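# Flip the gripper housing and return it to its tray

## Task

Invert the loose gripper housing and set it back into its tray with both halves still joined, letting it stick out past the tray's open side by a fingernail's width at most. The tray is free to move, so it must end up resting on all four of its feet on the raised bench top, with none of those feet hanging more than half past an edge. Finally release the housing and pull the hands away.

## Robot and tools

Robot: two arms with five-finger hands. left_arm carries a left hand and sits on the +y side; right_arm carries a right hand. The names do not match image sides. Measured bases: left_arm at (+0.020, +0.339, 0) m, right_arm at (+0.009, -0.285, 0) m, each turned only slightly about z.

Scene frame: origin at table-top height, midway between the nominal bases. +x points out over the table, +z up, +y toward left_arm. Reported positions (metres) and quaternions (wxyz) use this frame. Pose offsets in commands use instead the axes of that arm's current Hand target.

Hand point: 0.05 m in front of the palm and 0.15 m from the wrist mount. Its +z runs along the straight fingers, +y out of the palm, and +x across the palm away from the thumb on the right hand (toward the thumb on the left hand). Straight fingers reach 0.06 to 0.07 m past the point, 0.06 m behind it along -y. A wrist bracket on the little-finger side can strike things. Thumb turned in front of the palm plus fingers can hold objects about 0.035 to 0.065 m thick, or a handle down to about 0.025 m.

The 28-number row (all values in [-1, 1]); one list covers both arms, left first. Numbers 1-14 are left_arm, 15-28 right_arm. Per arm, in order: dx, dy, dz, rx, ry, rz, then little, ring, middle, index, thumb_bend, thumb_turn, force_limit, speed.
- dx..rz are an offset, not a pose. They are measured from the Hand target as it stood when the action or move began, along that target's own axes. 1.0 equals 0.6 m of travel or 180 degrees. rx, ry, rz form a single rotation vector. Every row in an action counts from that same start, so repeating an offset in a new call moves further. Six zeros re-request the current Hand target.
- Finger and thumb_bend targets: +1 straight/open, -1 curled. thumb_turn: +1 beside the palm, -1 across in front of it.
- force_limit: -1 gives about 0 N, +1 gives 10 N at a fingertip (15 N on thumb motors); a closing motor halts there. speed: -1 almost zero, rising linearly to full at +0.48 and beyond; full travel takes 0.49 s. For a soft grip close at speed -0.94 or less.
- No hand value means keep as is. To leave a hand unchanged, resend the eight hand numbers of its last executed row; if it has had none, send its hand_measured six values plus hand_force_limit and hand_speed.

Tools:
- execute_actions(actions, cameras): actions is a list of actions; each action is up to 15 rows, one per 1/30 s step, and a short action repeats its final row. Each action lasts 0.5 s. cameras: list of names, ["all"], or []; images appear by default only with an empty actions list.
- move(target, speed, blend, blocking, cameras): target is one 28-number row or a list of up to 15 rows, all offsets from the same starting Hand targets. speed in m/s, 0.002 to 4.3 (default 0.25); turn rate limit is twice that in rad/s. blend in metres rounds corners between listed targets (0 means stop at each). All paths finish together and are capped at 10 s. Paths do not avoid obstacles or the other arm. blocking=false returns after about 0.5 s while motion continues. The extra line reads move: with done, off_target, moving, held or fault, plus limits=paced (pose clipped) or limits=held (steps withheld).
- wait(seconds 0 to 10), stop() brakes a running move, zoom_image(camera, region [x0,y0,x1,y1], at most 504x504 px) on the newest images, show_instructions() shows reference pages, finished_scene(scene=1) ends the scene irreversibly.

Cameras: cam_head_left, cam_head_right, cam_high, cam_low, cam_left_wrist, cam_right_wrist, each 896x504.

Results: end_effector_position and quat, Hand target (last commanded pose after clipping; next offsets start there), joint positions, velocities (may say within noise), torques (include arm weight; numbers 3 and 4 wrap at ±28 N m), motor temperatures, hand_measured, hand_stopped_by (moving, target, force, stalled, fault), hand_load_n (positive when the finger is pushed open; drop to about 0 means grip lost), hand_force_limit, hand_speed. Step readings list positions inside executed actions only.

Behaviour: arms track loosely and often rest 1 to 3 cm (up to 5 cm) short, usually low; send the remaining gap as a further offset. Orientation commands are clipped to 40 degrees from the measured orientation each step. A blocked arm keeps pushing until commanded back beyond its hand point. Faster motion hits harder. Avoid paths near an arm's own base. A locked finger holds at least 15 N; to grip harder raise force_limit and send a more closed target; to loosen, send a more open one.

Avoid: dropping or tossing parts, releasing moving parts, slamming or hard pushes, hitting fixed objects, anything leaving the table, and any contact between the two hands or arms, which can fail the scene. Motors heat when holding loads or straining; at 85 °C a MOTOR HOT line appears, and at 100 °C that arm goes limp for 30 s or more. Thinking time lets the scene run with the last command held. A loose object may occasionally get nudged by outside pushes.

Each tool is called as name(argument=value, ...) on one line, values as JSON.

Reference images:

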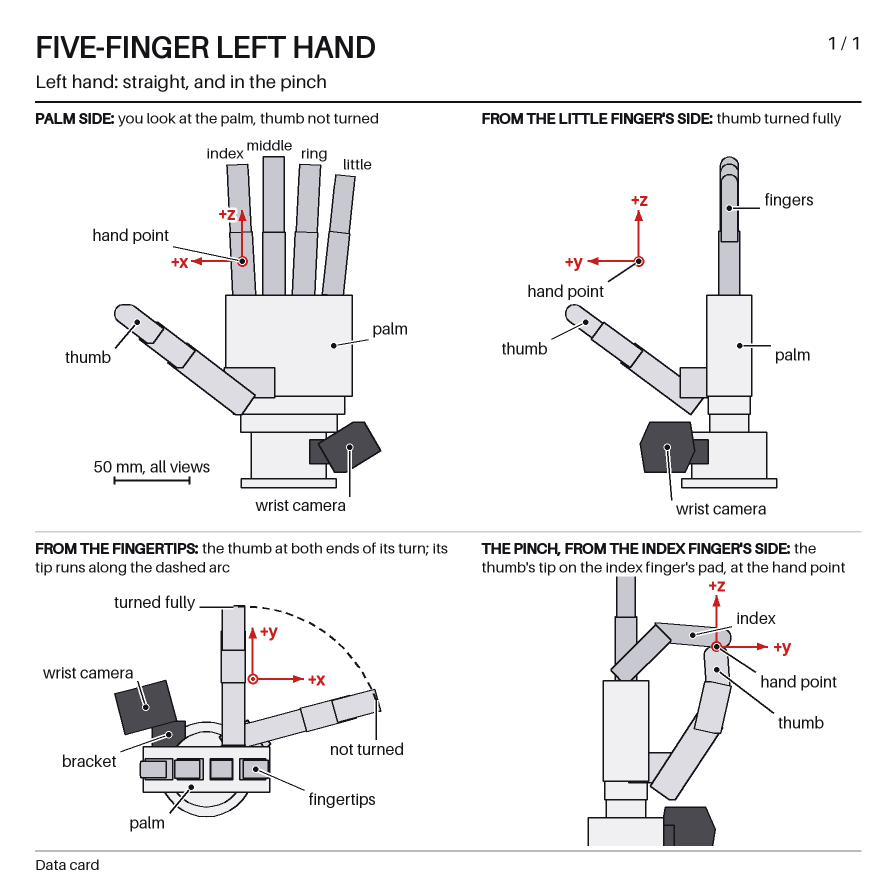

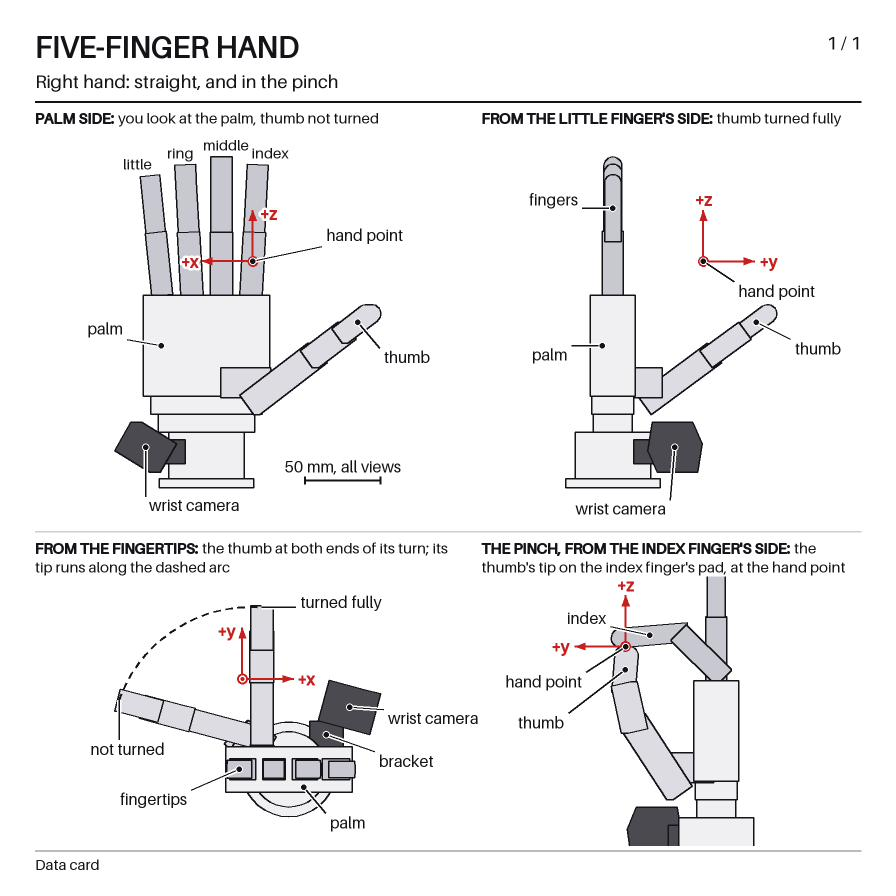

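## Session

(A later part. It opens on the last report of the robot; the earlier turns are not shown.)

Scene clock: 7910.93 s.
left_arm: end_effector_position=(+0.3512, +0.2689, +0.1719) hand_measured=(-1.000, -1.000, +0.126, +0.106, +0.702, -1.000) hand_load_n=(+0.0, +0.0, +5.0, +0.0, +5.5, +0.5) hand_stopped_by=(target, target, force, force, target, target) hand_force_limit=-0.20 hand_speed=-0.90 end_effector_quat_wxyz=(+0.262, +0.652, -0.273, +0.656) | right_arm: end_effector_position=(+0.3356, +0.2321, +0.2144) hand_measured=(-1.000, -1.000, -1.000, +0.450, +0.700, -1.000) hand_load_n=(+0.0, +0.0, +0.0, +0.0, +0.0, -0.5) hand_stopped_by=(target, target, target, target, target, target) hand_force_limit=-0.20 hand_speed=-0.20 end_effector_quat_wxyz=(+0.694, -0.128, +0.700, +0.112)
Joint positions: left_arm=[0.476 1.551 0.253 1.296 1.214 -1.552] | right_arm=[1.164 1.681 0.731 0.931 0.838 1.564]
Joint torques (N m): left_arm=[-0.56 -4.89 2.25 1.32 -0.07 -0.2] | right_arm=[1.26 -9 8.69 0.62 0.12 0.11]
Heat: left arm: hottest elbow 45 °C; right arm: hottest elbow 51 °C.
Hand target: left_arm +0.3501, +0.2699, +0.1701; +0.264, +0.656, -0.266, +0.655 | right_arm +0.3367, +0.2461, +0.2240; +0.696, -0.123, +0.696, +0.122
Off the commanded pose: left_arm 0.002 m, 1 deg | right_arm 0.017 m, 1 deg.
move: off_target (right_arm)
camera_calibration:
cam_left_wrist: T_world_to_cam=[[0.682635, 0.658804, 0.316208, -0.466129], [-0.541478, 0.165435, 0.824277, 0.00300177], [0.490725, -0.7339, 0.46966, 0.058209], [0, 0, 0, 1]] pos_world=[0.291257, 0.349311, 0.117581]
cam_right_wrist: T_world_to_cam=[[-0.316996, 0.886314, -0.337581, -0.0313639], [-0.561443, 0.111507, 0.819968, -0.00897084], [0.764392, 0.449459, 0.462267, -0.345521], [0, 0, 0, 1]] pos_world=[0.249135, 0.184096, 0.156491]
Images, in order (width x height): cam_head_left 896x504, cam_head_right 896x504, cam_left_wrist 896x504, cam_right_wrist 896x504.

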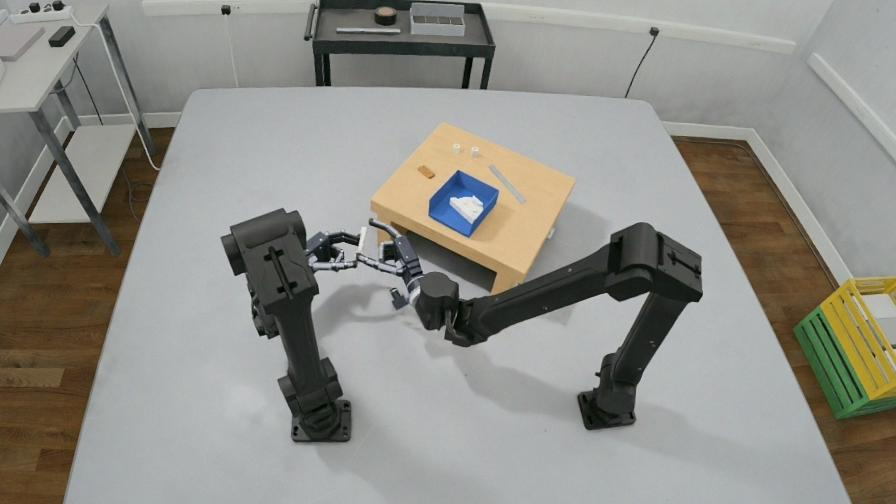

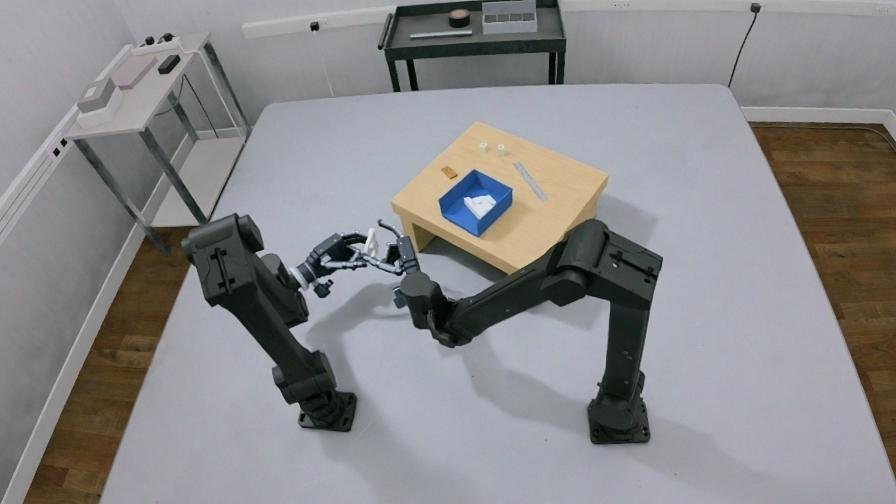

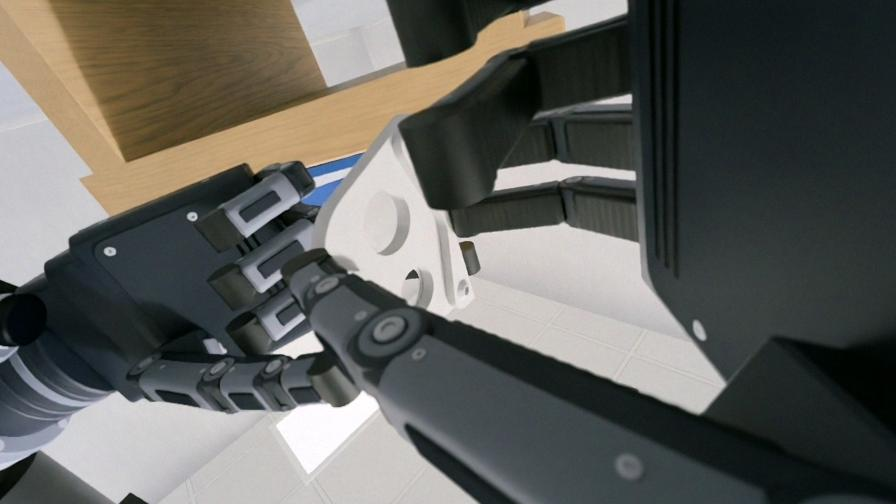

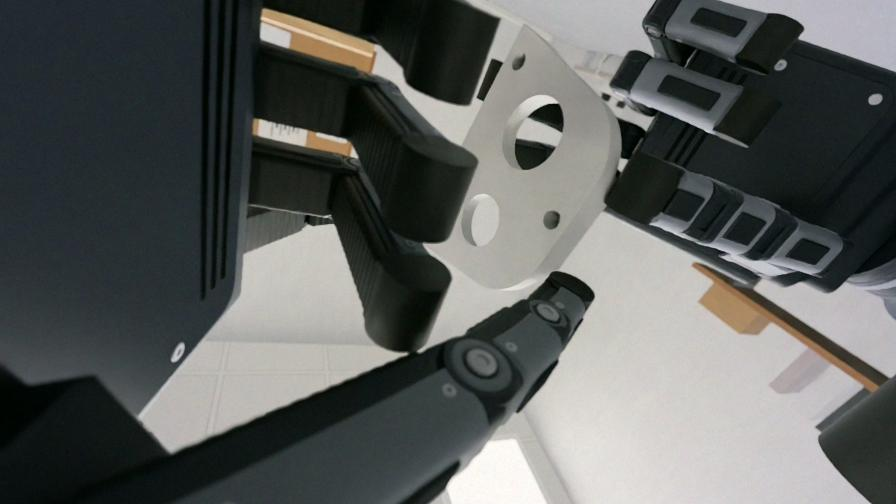

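move(target=[0,0,0,0,0,0,-1,-1,0.05,0.05,0.7,-1,-0.2,-0.9,0,-0.0063,0.0101,0,0,0,-1,-1,-1,0.45,0.7,-1,-0.2,-0.2], speed=0.05, cameras=["cam_right_wrist","cam_head_left","cam_left_wrist"])

Scene clock: 7939.53 s.
left_arm: end_effector_position=(+0.3512, +0.2689, +0.1719) hand_measured=(-1.000, -1.000, +0.126, +0.106, +0.702, -1.000) hand_load_n=(+0.0, +0.0, +5.5, +0.0, +5.5, +0.5) hand_stopped_by=(target, target, force, force, target, target) hand_force_limit=-0.20 hand_speed=-0.90 end_effector_quat_wxyz=(+0.262, +0.652, -0.273, +0.656) | right_arm: end_effector_position=(+0.3341, +0.2341, +0.2144) hand_measured=(-1.000, -1.000, -1.000, +0.450, +0.700, -1.000) hand_load_n=(+0.0, +0.0, +0.0, +0.0, +0.0, +0.0) hand_stopped_by=(target, target, target, target, target, target) hand_force_limit=-0.20 hand_speed=-0.20 end_effector_quat_wxyz=(+0.693, -0.133, +0.699, +0.117)
Joint positions: left_arm=[0.476 1.551 0.253 1.296 1.214 -1.552] | right_arm=[1.164 1.681 0.731 0.931 0.826 1.564]
Joint torques (N m): left_arm=[-0.56 -4.84 2.28 1.36 -0.08 -0.2] | right_arm=[-0.15 -8.88 8.96 0.61 -0.01 0.11]
Heat: left arm: hottest elbow 45 °C; right arm: hottest elbow 53 °C.
Hand target: left_arm +0.3501, +0.2699, +0.1701; +0.264, +0.656, -0.266, +0.655 | right_arm +0.3437, +0.2446, +0.2240; +0.696, -0.123, +0.696, +0.122
Off the commanded pose: left_arm 0.002 m, 1 deg | right_arm 0.017 m, 1 deg.
move: off_target (right_arm)
camera_calibration:
cam_left_wrist: T_world_to_cam=[[0.682635, 0.658804, 0.316208, -0.466129], [-0.541478, 0.165435, 0.824277, 0.00300177], [0.490725, -0.7339, 0.46966, 0.058209], [0, 0, 0, 1]] pos_world=[0.291257, 0.349311, 0.117581]
cam_right_wrist: T_world_to_cam=[[-0.327929, 0.882403, -0.337383, -0.0291379], [-0.562571, 0.104499, 0.820118, -0.00803194], [0.758931, 0.458742, 0.462147, -0.345635], [0, 0, 0, 1]] pos_world=[0.248239, 0.185108, 0.156491]
Images, in order (width x height): cam_head_left 896x504, cam_left_wrist 896x504, cam_right_wrist 896x504.

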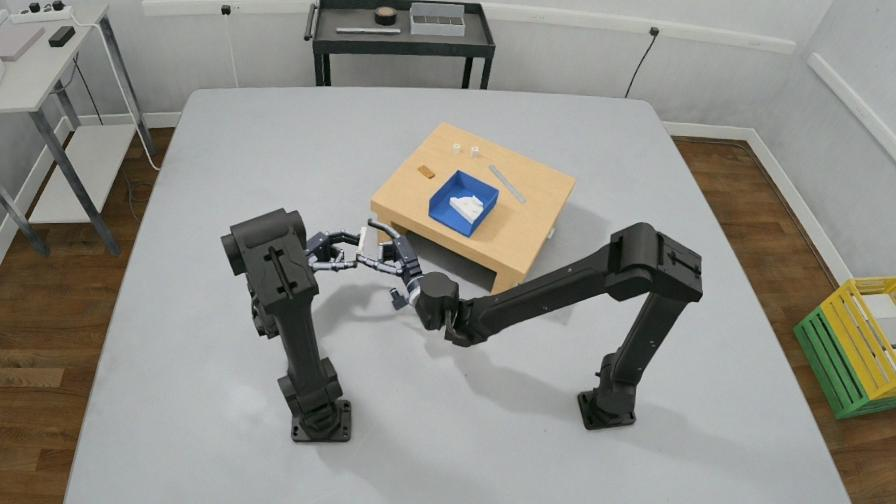

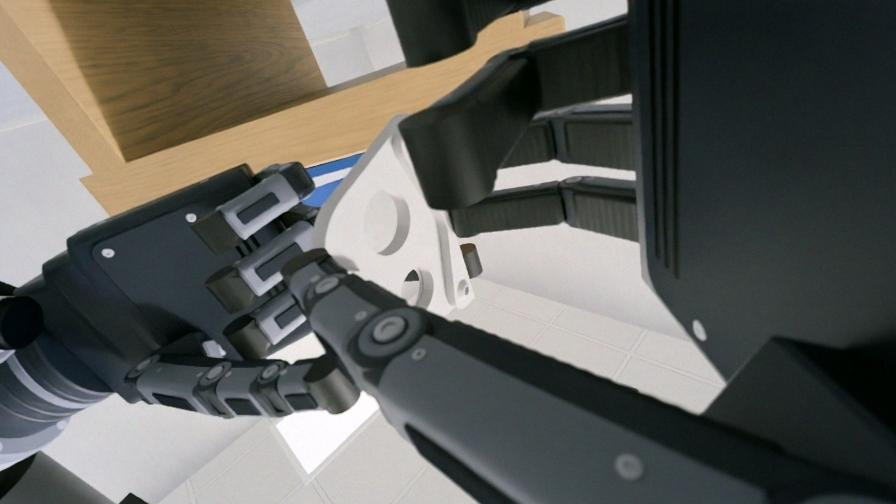

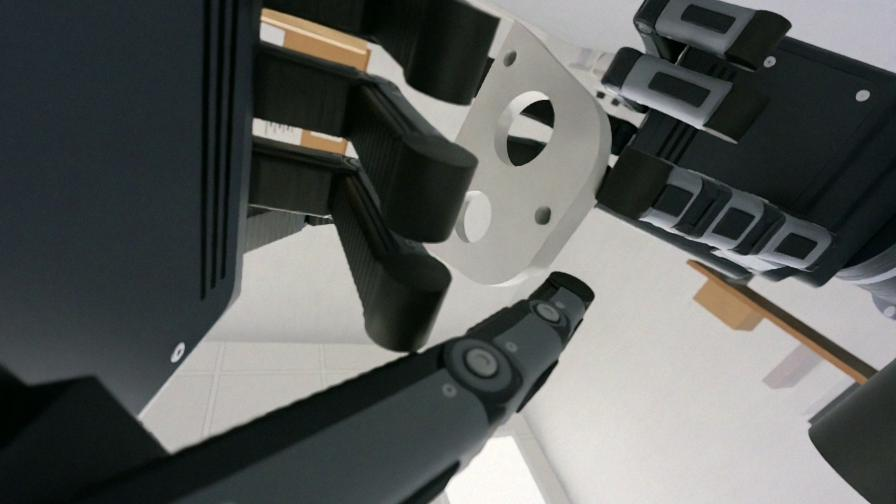

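move(target=[0,0,0,0,0,0,-1,-1,0.05,0.05,0.7,-1,-0.2,-0.9,0,-0.0072,0.0115,0,0,0,-1,-1,-1,0.45,0.7,-1,-0.2,-0.2], speed=0.05, cameras=["cam_right_wrist"])

Scene clock: 7952.10 s.
left_arm: end_effector_position=(+0.3514, +0.2690, +0.1719) hand_measured=(-1.000, -1.000, +0.126, +0.106, +0.702, -1.000) hand_load_n=(+0.0, +0.0, +5.5, +0.0, +5.5, +0.5) hand_stopped_by=(target, target, force, force, target, target) hand_force_limit=-0.20 hand_speed=-0.90 end_effector_quat_wxyz=(+0.262, +0.653, -0.273, +0.657) | right_arm: end_effector_position=(+0.3421, +0.2337, +0.2158) hand_measured=(-1.000, -1.000, -1.000, +0.450, +0.700, -1.000) hand_load_n=(+0.0, +0.0, +0.0, +0.0, +0.5, +0.0) hand_stopped_by=(target, target, target, target, target, target) hand_force_limit=-0.20 hand_speed=-0.20 end_effector_quat_wxyz=(+0.693, -0.132, +0.699, +0.118)
Joint positions: left_arm=[0.476 1.551 0.253 1.296 1.212 -1.552] | right_arm=[1.146 1.684 0.739 0.929 0.807 1.564]
Joint torques (N m): left_arm=[-0.5 -4.84 2.25 1.35 -0.04 -0.2] | right_arm=[0.44 -8.88 8.75 0.64 0.02 0.11]
Heat: left arm: hottest elbow 45 °C; right arm: hottest elbow 53 °C.
Hand target: left_arm +0.3501, +0.2699, +0.1701; +0.264, +0.656, -0.266, +0.655 | right_arm +0.3516, +0.2430, +0.2240; +0.696, -0.123, +0.696, +0.122
Off the commanded pose: left_arm 0.002 m, 1 deg | right_arm 0.016 m, 1 deg.
move: off_target (right_arm)
camera_calibration:
cam_right_wrist: T_world_to_cam=[[-0.328631, 0.882899, -0.335396, -0.0259836], [-0.563356, 0.101781, 0.819921, -0.00373901], [0.758044, 0.458399, 0.463938, -0.352071], [0, 0, 0, 1]] pos_world=[0.25624, 0.184711, 0.15769]
Images, in order (width x height): cam_right_wrist 896x504.

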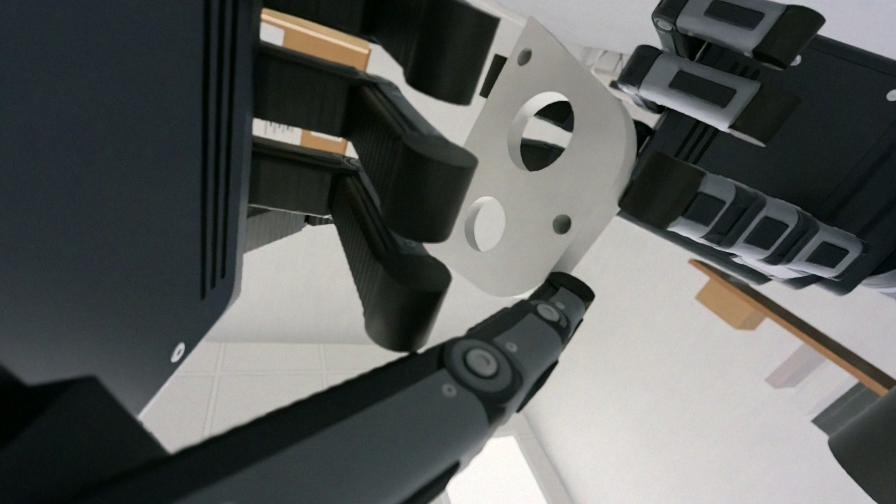

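move(target=[0,0,0,0,0,0,-1,-1,0.05,0.05,0.7,-1,-0.2,-0.9,0,0,0,0,0,0,-1,-1,-1,0.05,0.7,-1,-0.2,-0.9], cameras=["cam_right_wrist","cam_left_wrist","cam_head_left"])

Scene clock: 7960.10 s.
left_arm: end_effector_position=(+0.3514, +0.2690, +0.1719) hand_measured=(-1.000, -1.000, +0.126, +0.106, +0.702, -1.000) hand_load_n=(+0.0, +0.0, +6.0, +0.0, +5.5, -2.0) hand_stopped_by=(target, target, force, force, target, target) hand_force_limit=-0.20 hand_speed=-0.90 end_effector_quat_wxyz=(+0.262, +0.653, -0.273, +0.657) | right_arm: end_effector_position=(+0.3425, +0.2335, +0.2156) hand_measured=(-1.000, -1.000, -1.000, +0.128, +0.702, -1.000) hand_load_n=(+0.0, +0.0, +0.0, +6.0, +7.0, -0.5) hand_stopped_by=(target, target, target, force, target, target) hand_force_limit=-0.20 hand_speed=-0.90 end_effector_quat_wxyz=(+0.693, -0.132, +0.699, +0.118)
Joint positions: left_arm=[0.476 1.551 0.253 1.296 1.212 -1.552] | right_arm=[1.146 1.684 0.739 0.929 0.807 1.564]
Joint torques (N m): left_arm=[-0.5 -4.84 2.21 1.35 -0.03 -0.2] | right_arm=[-0.09 -9 8.79 0.62 0.02 0.11]
Heat: left arm: hottest elbow 45 °C; right arm: hottest elbow 52 °C.
Hand target: left_arm +0.3501, +0.2699, +0.1701; +0.264, +0.656, -0.266, +0.655 | right_arm +0.3516, +0.2430, +0.2240; +0.696, -0.123, +0.696, +0.122
Off the commanded pose: left_arm 0.002 m, 1 deg | right_arm 0.016 m, 1 deg.
move: off_target (right_arm)
camera_calibration:
cam_left_wrist: T_world_to_cam=[[0.681605, 0.65982, 0.316309, -0.4664], [-0.541787, 0.16454, 0.824253, 0.00350077], [0.491814, -0.733187, 0.469634, 0.0576197], [0, 0, 0, 1]] pos_world=[0.291459, 0.34941, 0.117581]
cam_right_wrist: T_world_to_cam=[[-0.328033, 0.883013, -0.335682, -0.0258714], [-0.563155, 0.102507, 0.819969, -0.00352262], [0.758453, 0.458018, 0.463648, -0.352178], [0, 0, 0, 1]] pos_world=[0.25664, 0.18451, 0.15749]
Images, in order (width x height): cam_head_left 896x504, cam_left_wrist 896x504, cam_right_wrist 896x504.

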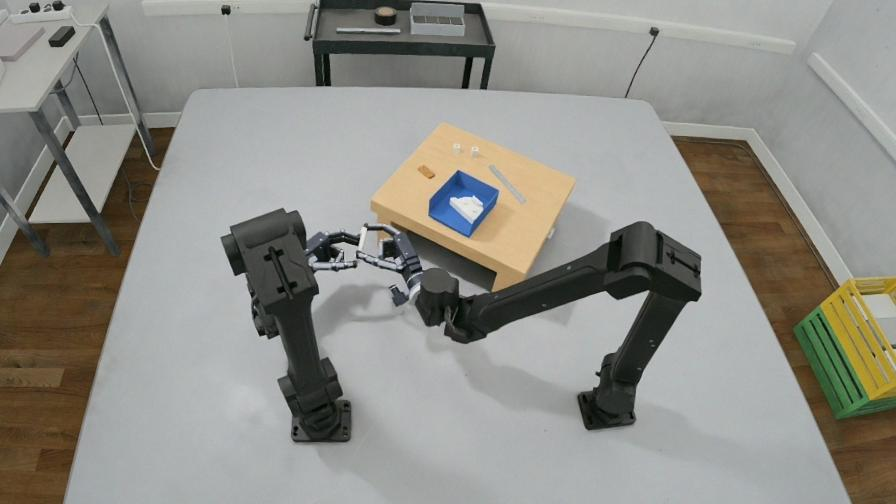

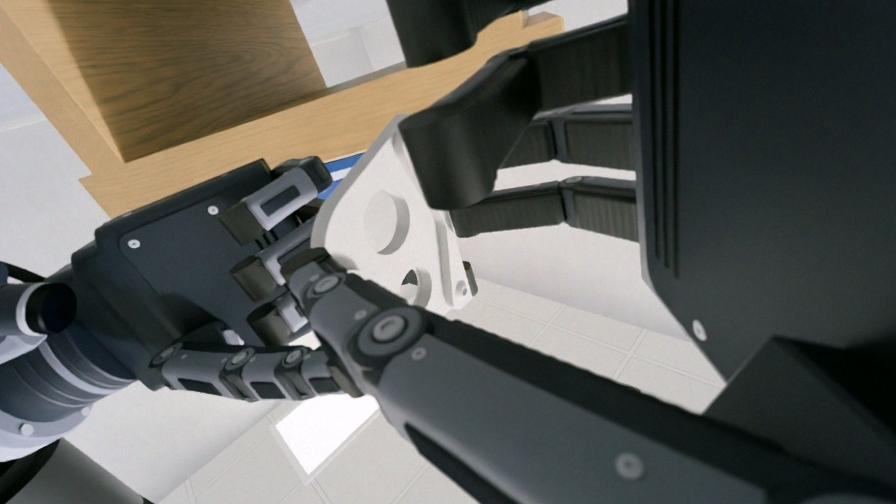

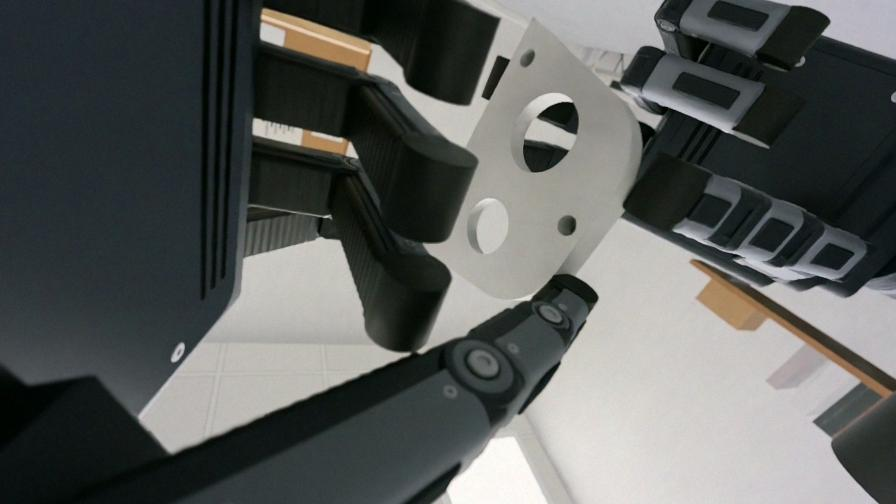

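zoom_image(camera="cam_head_left", region=[340, 210, 420, 290])

zoom_image(camera="cam_left_wrist", region=[270, 100, 520, 420])

Scaled by 6.300 from the camera's 896x504 image, which has a finer 1280x720 frame.

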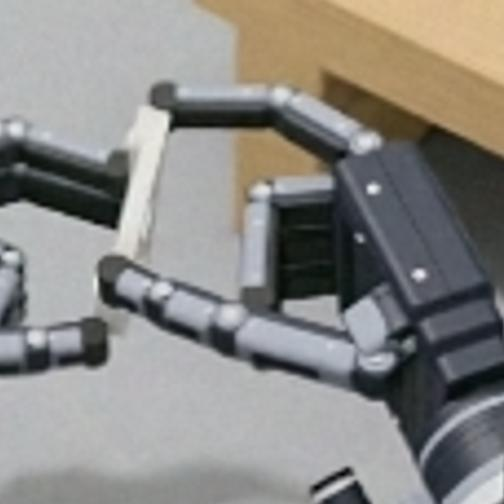

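Scaled by 1.575 from the camera's 896x504 image, which has a finer 1280x720 frame.

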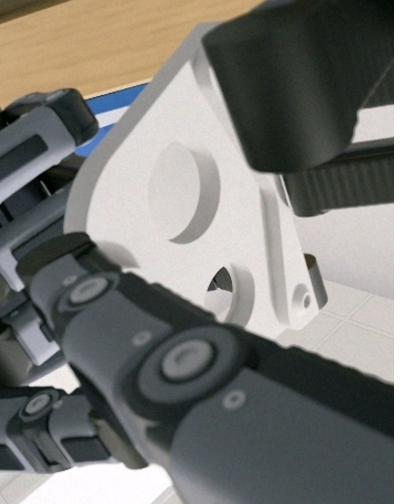

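move(target=[0,0,0,0,0,0,-1,-1,0.45,0.45,0.9,-1,-0.2,-0.5,0,0,0,0,0,0,-1,-1,-1,0.05,0.7,-1,-0.2,-0.9], cameras=["cam_right_wrist","cam_left_wrist","cam_head_left"])

Scene clock: 7977.03 s.
left_arm: end_effector_position=(+0.3514, +0.2690, +0.1719) hand_measured=(-1.000, -1.000, +0.450, +0.450, +0.900, -1.000) hand_load_n=(+0.0, +0.0, +0.0, +0.0, +0.0, -0.5) hand_stopped_by=(target, target, target, target, target, target) hand_force_limit=-0.20 hand_speed=-0.50 end_effector_quat_wxyz=(+0.262, +0.653, -0.273, +0.657) | right_arm: end_effector_position=(+0.3425, +0.2335, +0.2156) hand_measured=(-1.000, -1.000, -1.000, +0.126, +0.700, -1.000) hand_load_n=(+0.0, +0.0, +0.0, +0.0, +0.0, +0.0) hand_stopped_by=(target, target, target, force, target, target) hand_force_limit=-0.20 hand_speed=-0.90 end_effector_quat_wxyz=(+0.693, -0.132, +0.699, +0.118)
Joint positions: left_arm=[0.476 1.551 0.253 1.296 1.212 -1.552] | right_arm=[1.146 1.684 0.739 0.929 0.806 1.564]
Joint torques (N m): left_arm=[-0.56 -4.78 2.24 1.37 -0.04 -0.2] | right_arm=[-0.03 -8.94 8.75 0.62 0.03 0.11]
Heat: left arm: hottest elbow 45 °C; right arm: hottest elbow 52 °C.
Hand target: left_arm +0.3501, +0.2699, +0.1701; +0.264, +0.656, -0.266, +0.655 | right_arm +0.3516, +0.2430, +0.2240; +0.696, -0.123, +0.696, +0.122
Off the commanded pose: left_arm 0.002 m, 1 deg | right_arm 0.016 m, 1 deg.
move: off_target (right_arm)
camera_calibration:
cam_left_wrist: T_world_to_cam=[[0.681605, 0.65982, 0.316309, -0.4664], [-0.541787, 0.16454, 0.824253, 0.00350077], [0.491814, -0.733187, 0.469634, 0.0576197], [0, 0, 0, 1]] pos_world=[0.291459, 0.34941, 0.117581]
cam_right_wrist: T_world_to_cam=[[-0.328358, 0.882897, -0.335669, -0.0258017], [-0.563161, 0.102307, 0.81999, -0.00354367], [0.758308, 0.458286, 0.46362, -0.35211], [0, 0, 0, 1]] pos_world=[0.25654, 0.18451, 0.15749]
Images, in order (width x height): cam_head_left 896x504, cam_left_wrist 896x504, cam_right_wrist 896x504.

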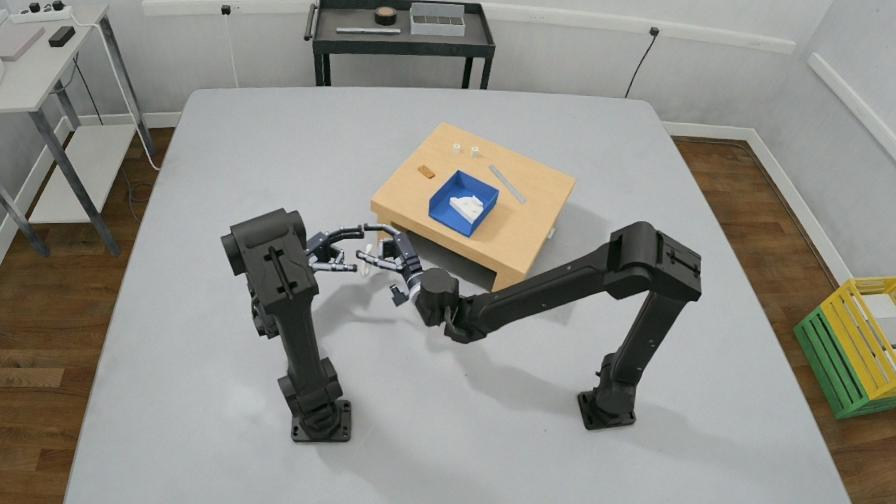

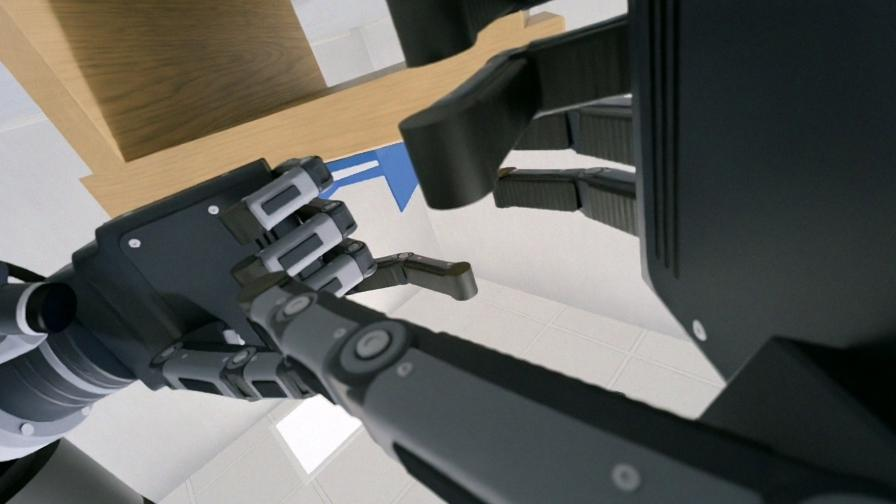

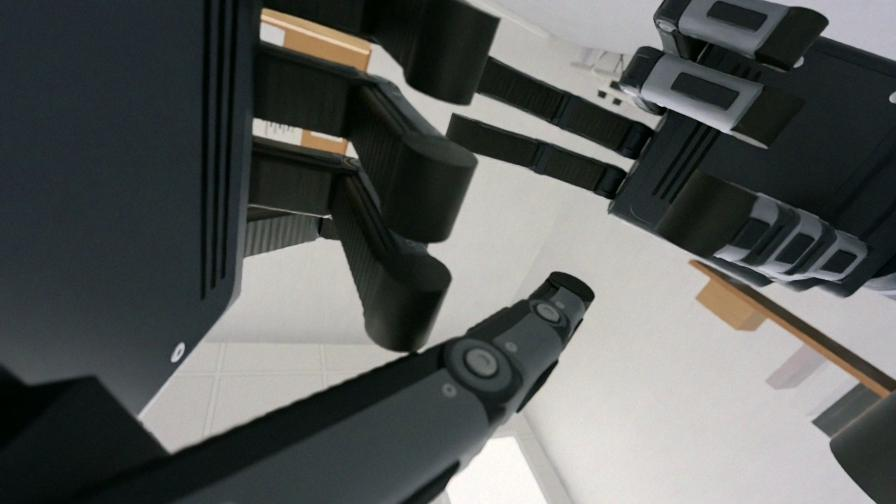

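zoom_image(camera="cam_head_left", region=[310, 200, 450, 340])

execute_actions(actions=[], cameras=["cam_head_right","cam_low","cam_high"])

Scaled by 3.600 from the camera's 896x504 image, which has a finer 1280x720 frame.

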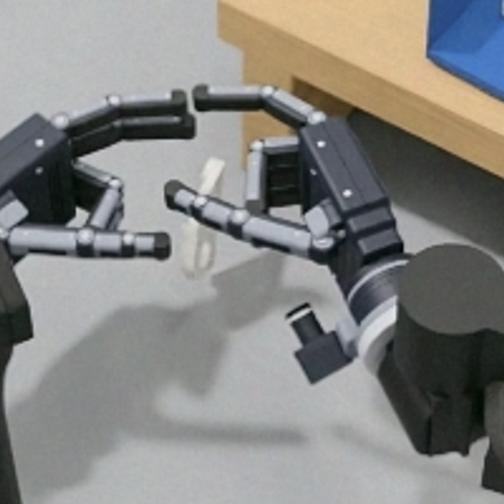

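Scene clock: 7982.77 s.
left_arm: end_effector_position=(+0.3514, +0.2690, +0.1719) hand_measured=(-1.000, -1.000, +0.450, +0.450, +0.900, -1.000) hand_load_n=(+0.0, +0.0, +0.0, +0.0, +0.0, +0.0) hand_stopped_by=(target, target, target, target, target, target) hand_force_limit=-0.20 hand_speed=-0.50 end_effector_quat_wxyz=(+0.262, +0.653, -0.273, +0.657) | right_arm: end_effector_position=(+0.3425, +0.2335, +0.2156) hand_measured=(-1.000, -1.000, -1.000, +0.126, +0.700, -1.000) hand_load_n=(+0.0, +0.0, +0.0, +0.0, +0.0, +0.0) hand_stopped_by=(target, target, target, force, target, target) hand_force_limit=-0.20 hand_speed=-0.90 end_effector_quat_wxyz=(+0.693, -0.132, +0.699, +0.118)
Joint positions: left_arm=[0.476 1.551 0.253 1.296 1.212 -1.552] | right_arm=[1.146 1.684 0.739 0.929 0.806 1.564]
Joint velocities: within noise
Joint torques (N m): left_arm=[-0.5 -4.78 2.26 1.39 -0.04 -0.2] | right_arm=[-0.09 -8.94 8.76 0.62 0.03 0.11]
Motor temperatures (°C): left_arm=[35 35 45 34 38 32] | right_arm=[37 40 51 35 34 34]
Heat: left arm: hottest elbow 45 °C; right arm: hottest elbow 51 °C.
Hand target: left_arm +0.3501, +0.2699, +0.1701; +0.264, +0.656, -0.266, +0.655 | right_arm +0.3516, +0.2430, +0.2240; +0.696, -0.123, +0.696, +0.122
Off the commanded pose: left_arm 0.002 m, 1 deg | right_arm 0.016 m, 1 deg.
Images, in order (width x height): cam_head_right 896x504, cam_high 896x504, cam_low 896x504.

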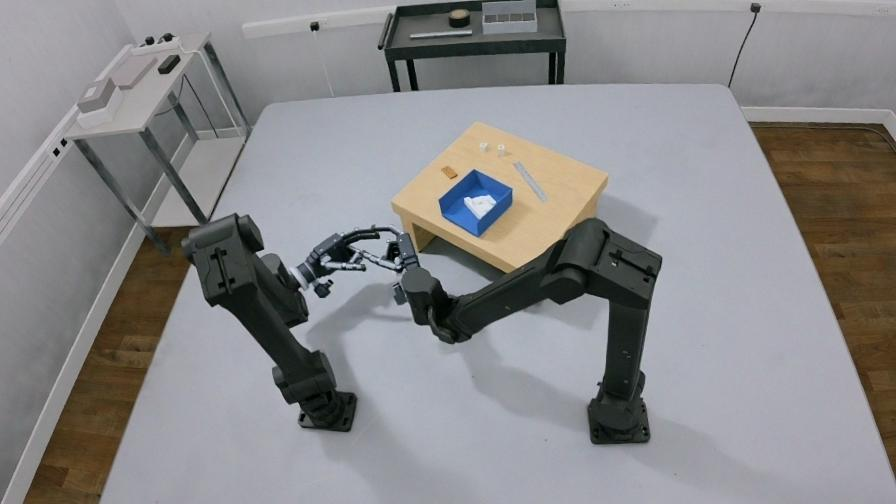

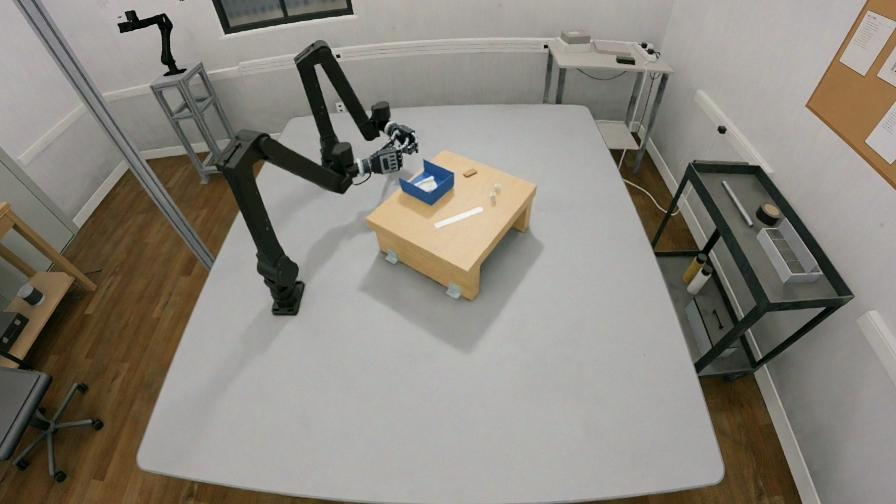

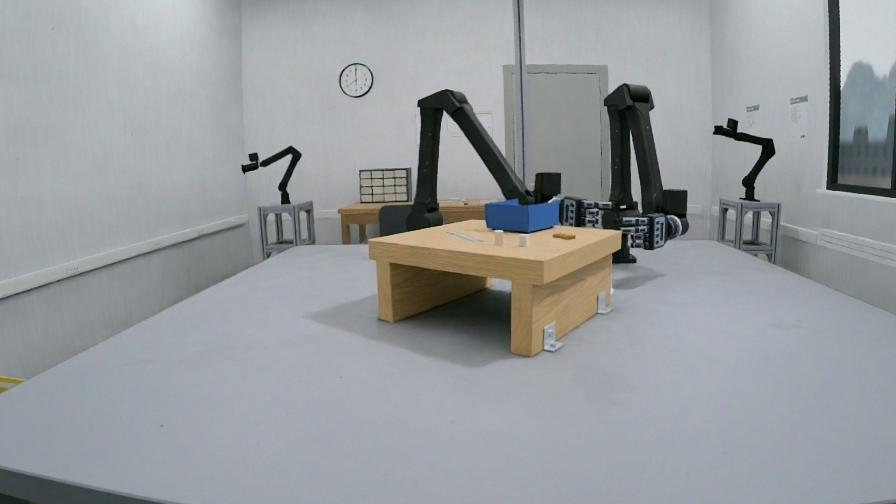

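move(target=[0,-0.1424,-0.0872,0,0,0,-1,-1,0.45,0.45,0.9,-1,-0.2,-0.5,0,-0.1123,-0.0717,0,0,0,-1,-1,-1,0.45,0.7,-1,-0.2,-0.5], speed=0.15, cameras=["cam_right_wrist","cam_left_wrist","cam_head_left","cam_head_right"])

Scene clock: 7998.23 s.
left_arm: end_effector_position=(+0.3660, +0.3624, +0.1684) hand_measured=(-1.000, -1.000, +0.450, +0.450, +0.900, -1.000) hand_load_n=(+0.0, +0.0, +0.0, +0.0, +0.0, +0.0) hand_stopped_by=(target, target, target, target, target, target) hand_force_limit=-0.20 hand_speed=-0.50 end_effector_quat_wxyz=(+0.264, +0.657, -0.265, +0.655) | right_arm: end_effector_position=(+0.3324, +0.1688, +0.2138) hand_measured=(-1.000, -1.000, -1.000, +0.450, +0.700, -1.000) hand_load_n=(+0.0, +0.0, +0.0, +0.0, +0.0, +0.0) hand_stopped_by=(target, target, target, target, target, target) hand_force_limit=-0.20 hand_speed=-0.50 end_effector_quat_wxyz=(+0.691, -0.134, +0.701, +0.114)
Joint positions: left_arm=[0.723 1.66 0.414 1.226 1.451 -1.552] | right_arm=[1.102 1.555 0.563 0.964 0.765 1.564]
Joint torques (N m): left_arm=[-0.79 -6.95 4.51 0.46 0.16 -0.14] | right_arm=[-0.03 -8.82 5.22 1.55 -0.01 0.11]
Heat: left arm: hottest elbow 45 °C; right arm: hottest elbow 51 °C.
Hand target: left_arm +0.3718, +0.3677, +0.1703; +0.264, +0.656, -0.266, +0.655 | right_arm +0.3342, +0.1648, +0.2241; +0.696, -0.123, +0.696, +0.122
Off the commanded pose: left_arm 0.008 m, 0 deg | right_arm 0.011 m, 2 deg.
move: off_target (right_arm)
camera_calibration:
cam_left_wrist: T_world_to_cam=[[0.680079, 0.669006, 0.299873, -0.536785], [-0.532303, 0.169324, 0.829447, -0.00729155], [0.504129, -0.723713, 0.471268, 0.112282], [0, 0, 0, 1]] pos_world=[0.30457, 0.441607, 0.114101]
cam_right_wrist: T_world_to_cam=[[-0.328204, 0.880358, -0.34242, 0.0292876], [-0.558461, 0.111523, 0.822, -0.00471319], [0.761842, 0.461012, 0.455043, -0.313786], [0, 0, 0, 1]] pos_world=[0.246035, 0.119401, 0.156689]
Images, in order (width x height): cam_head_left 896x504, cam_head_right 896x504, cam_left_wrist 896x504, cam_right_wrist 896x504.

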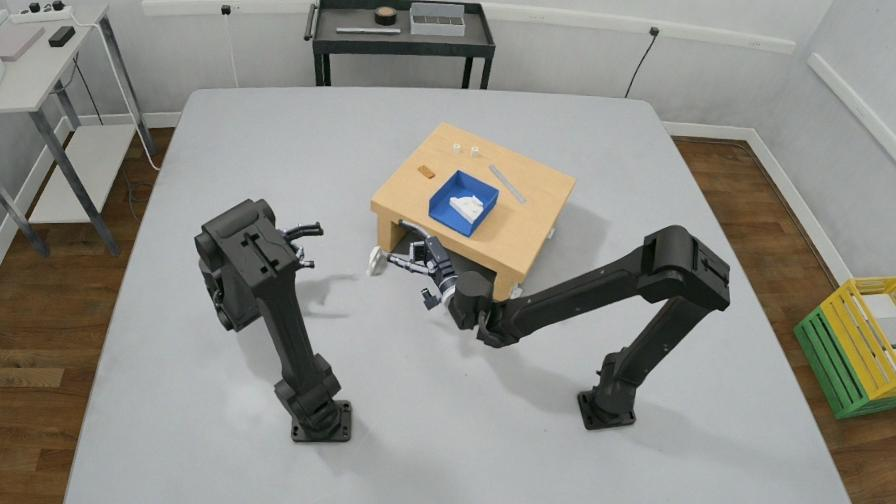

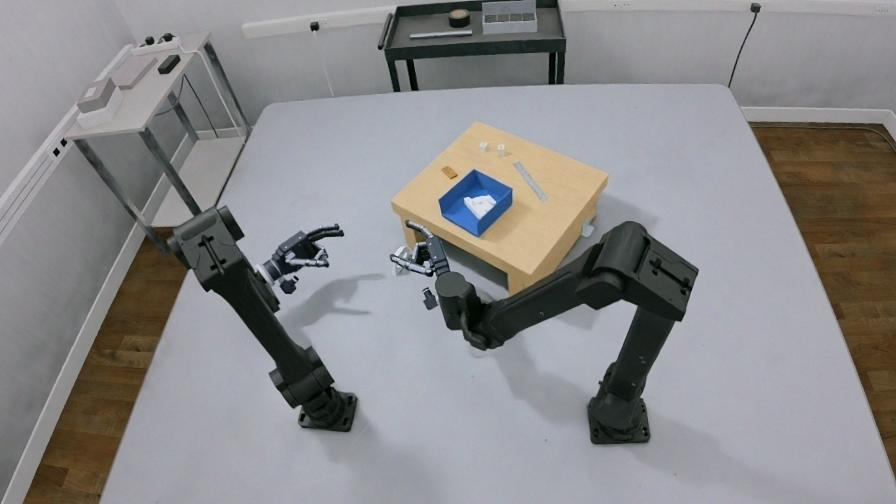

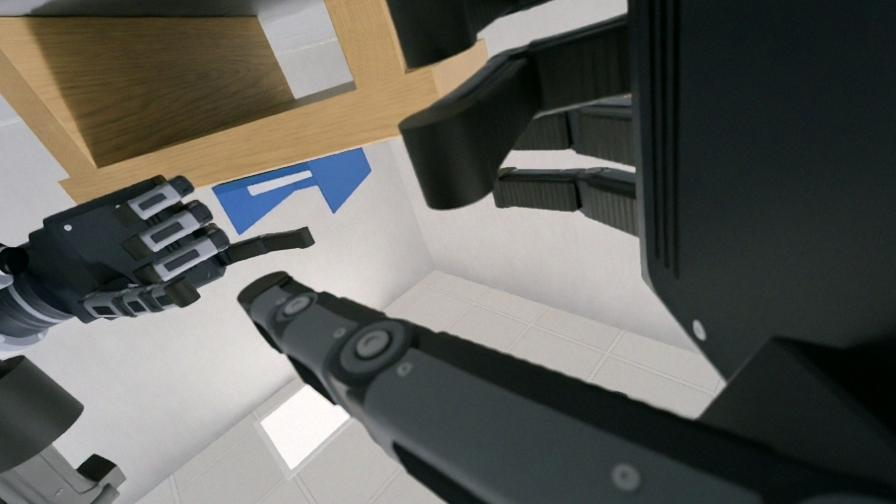

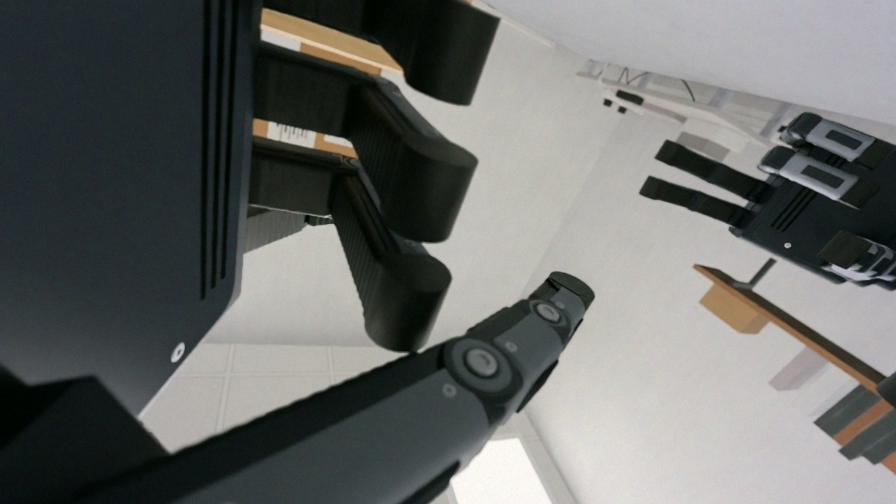

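zoom_image(camera="cam_head_left", region=[340, 220, 420, 300])

zoom_image(camera="cam_head_right", region=[365, 225, 445, 305])

Scaled by 6.300 from the camera's 896x504 image, which has a finer 1280x720 frame.

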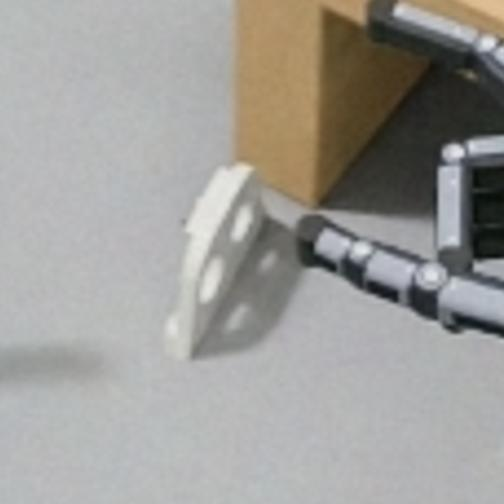

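Scaled by 6.300 from the camera's 896x504 image, which has a finer 1280x720 frame.

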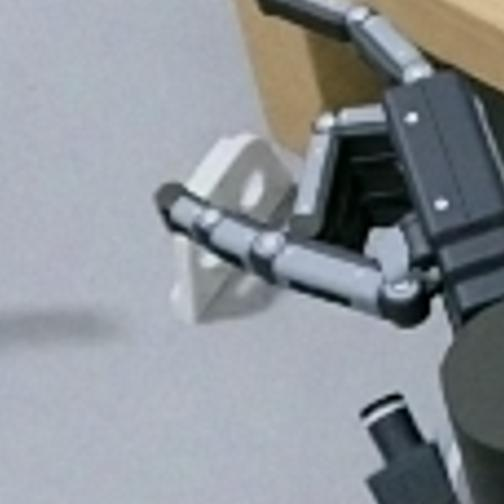

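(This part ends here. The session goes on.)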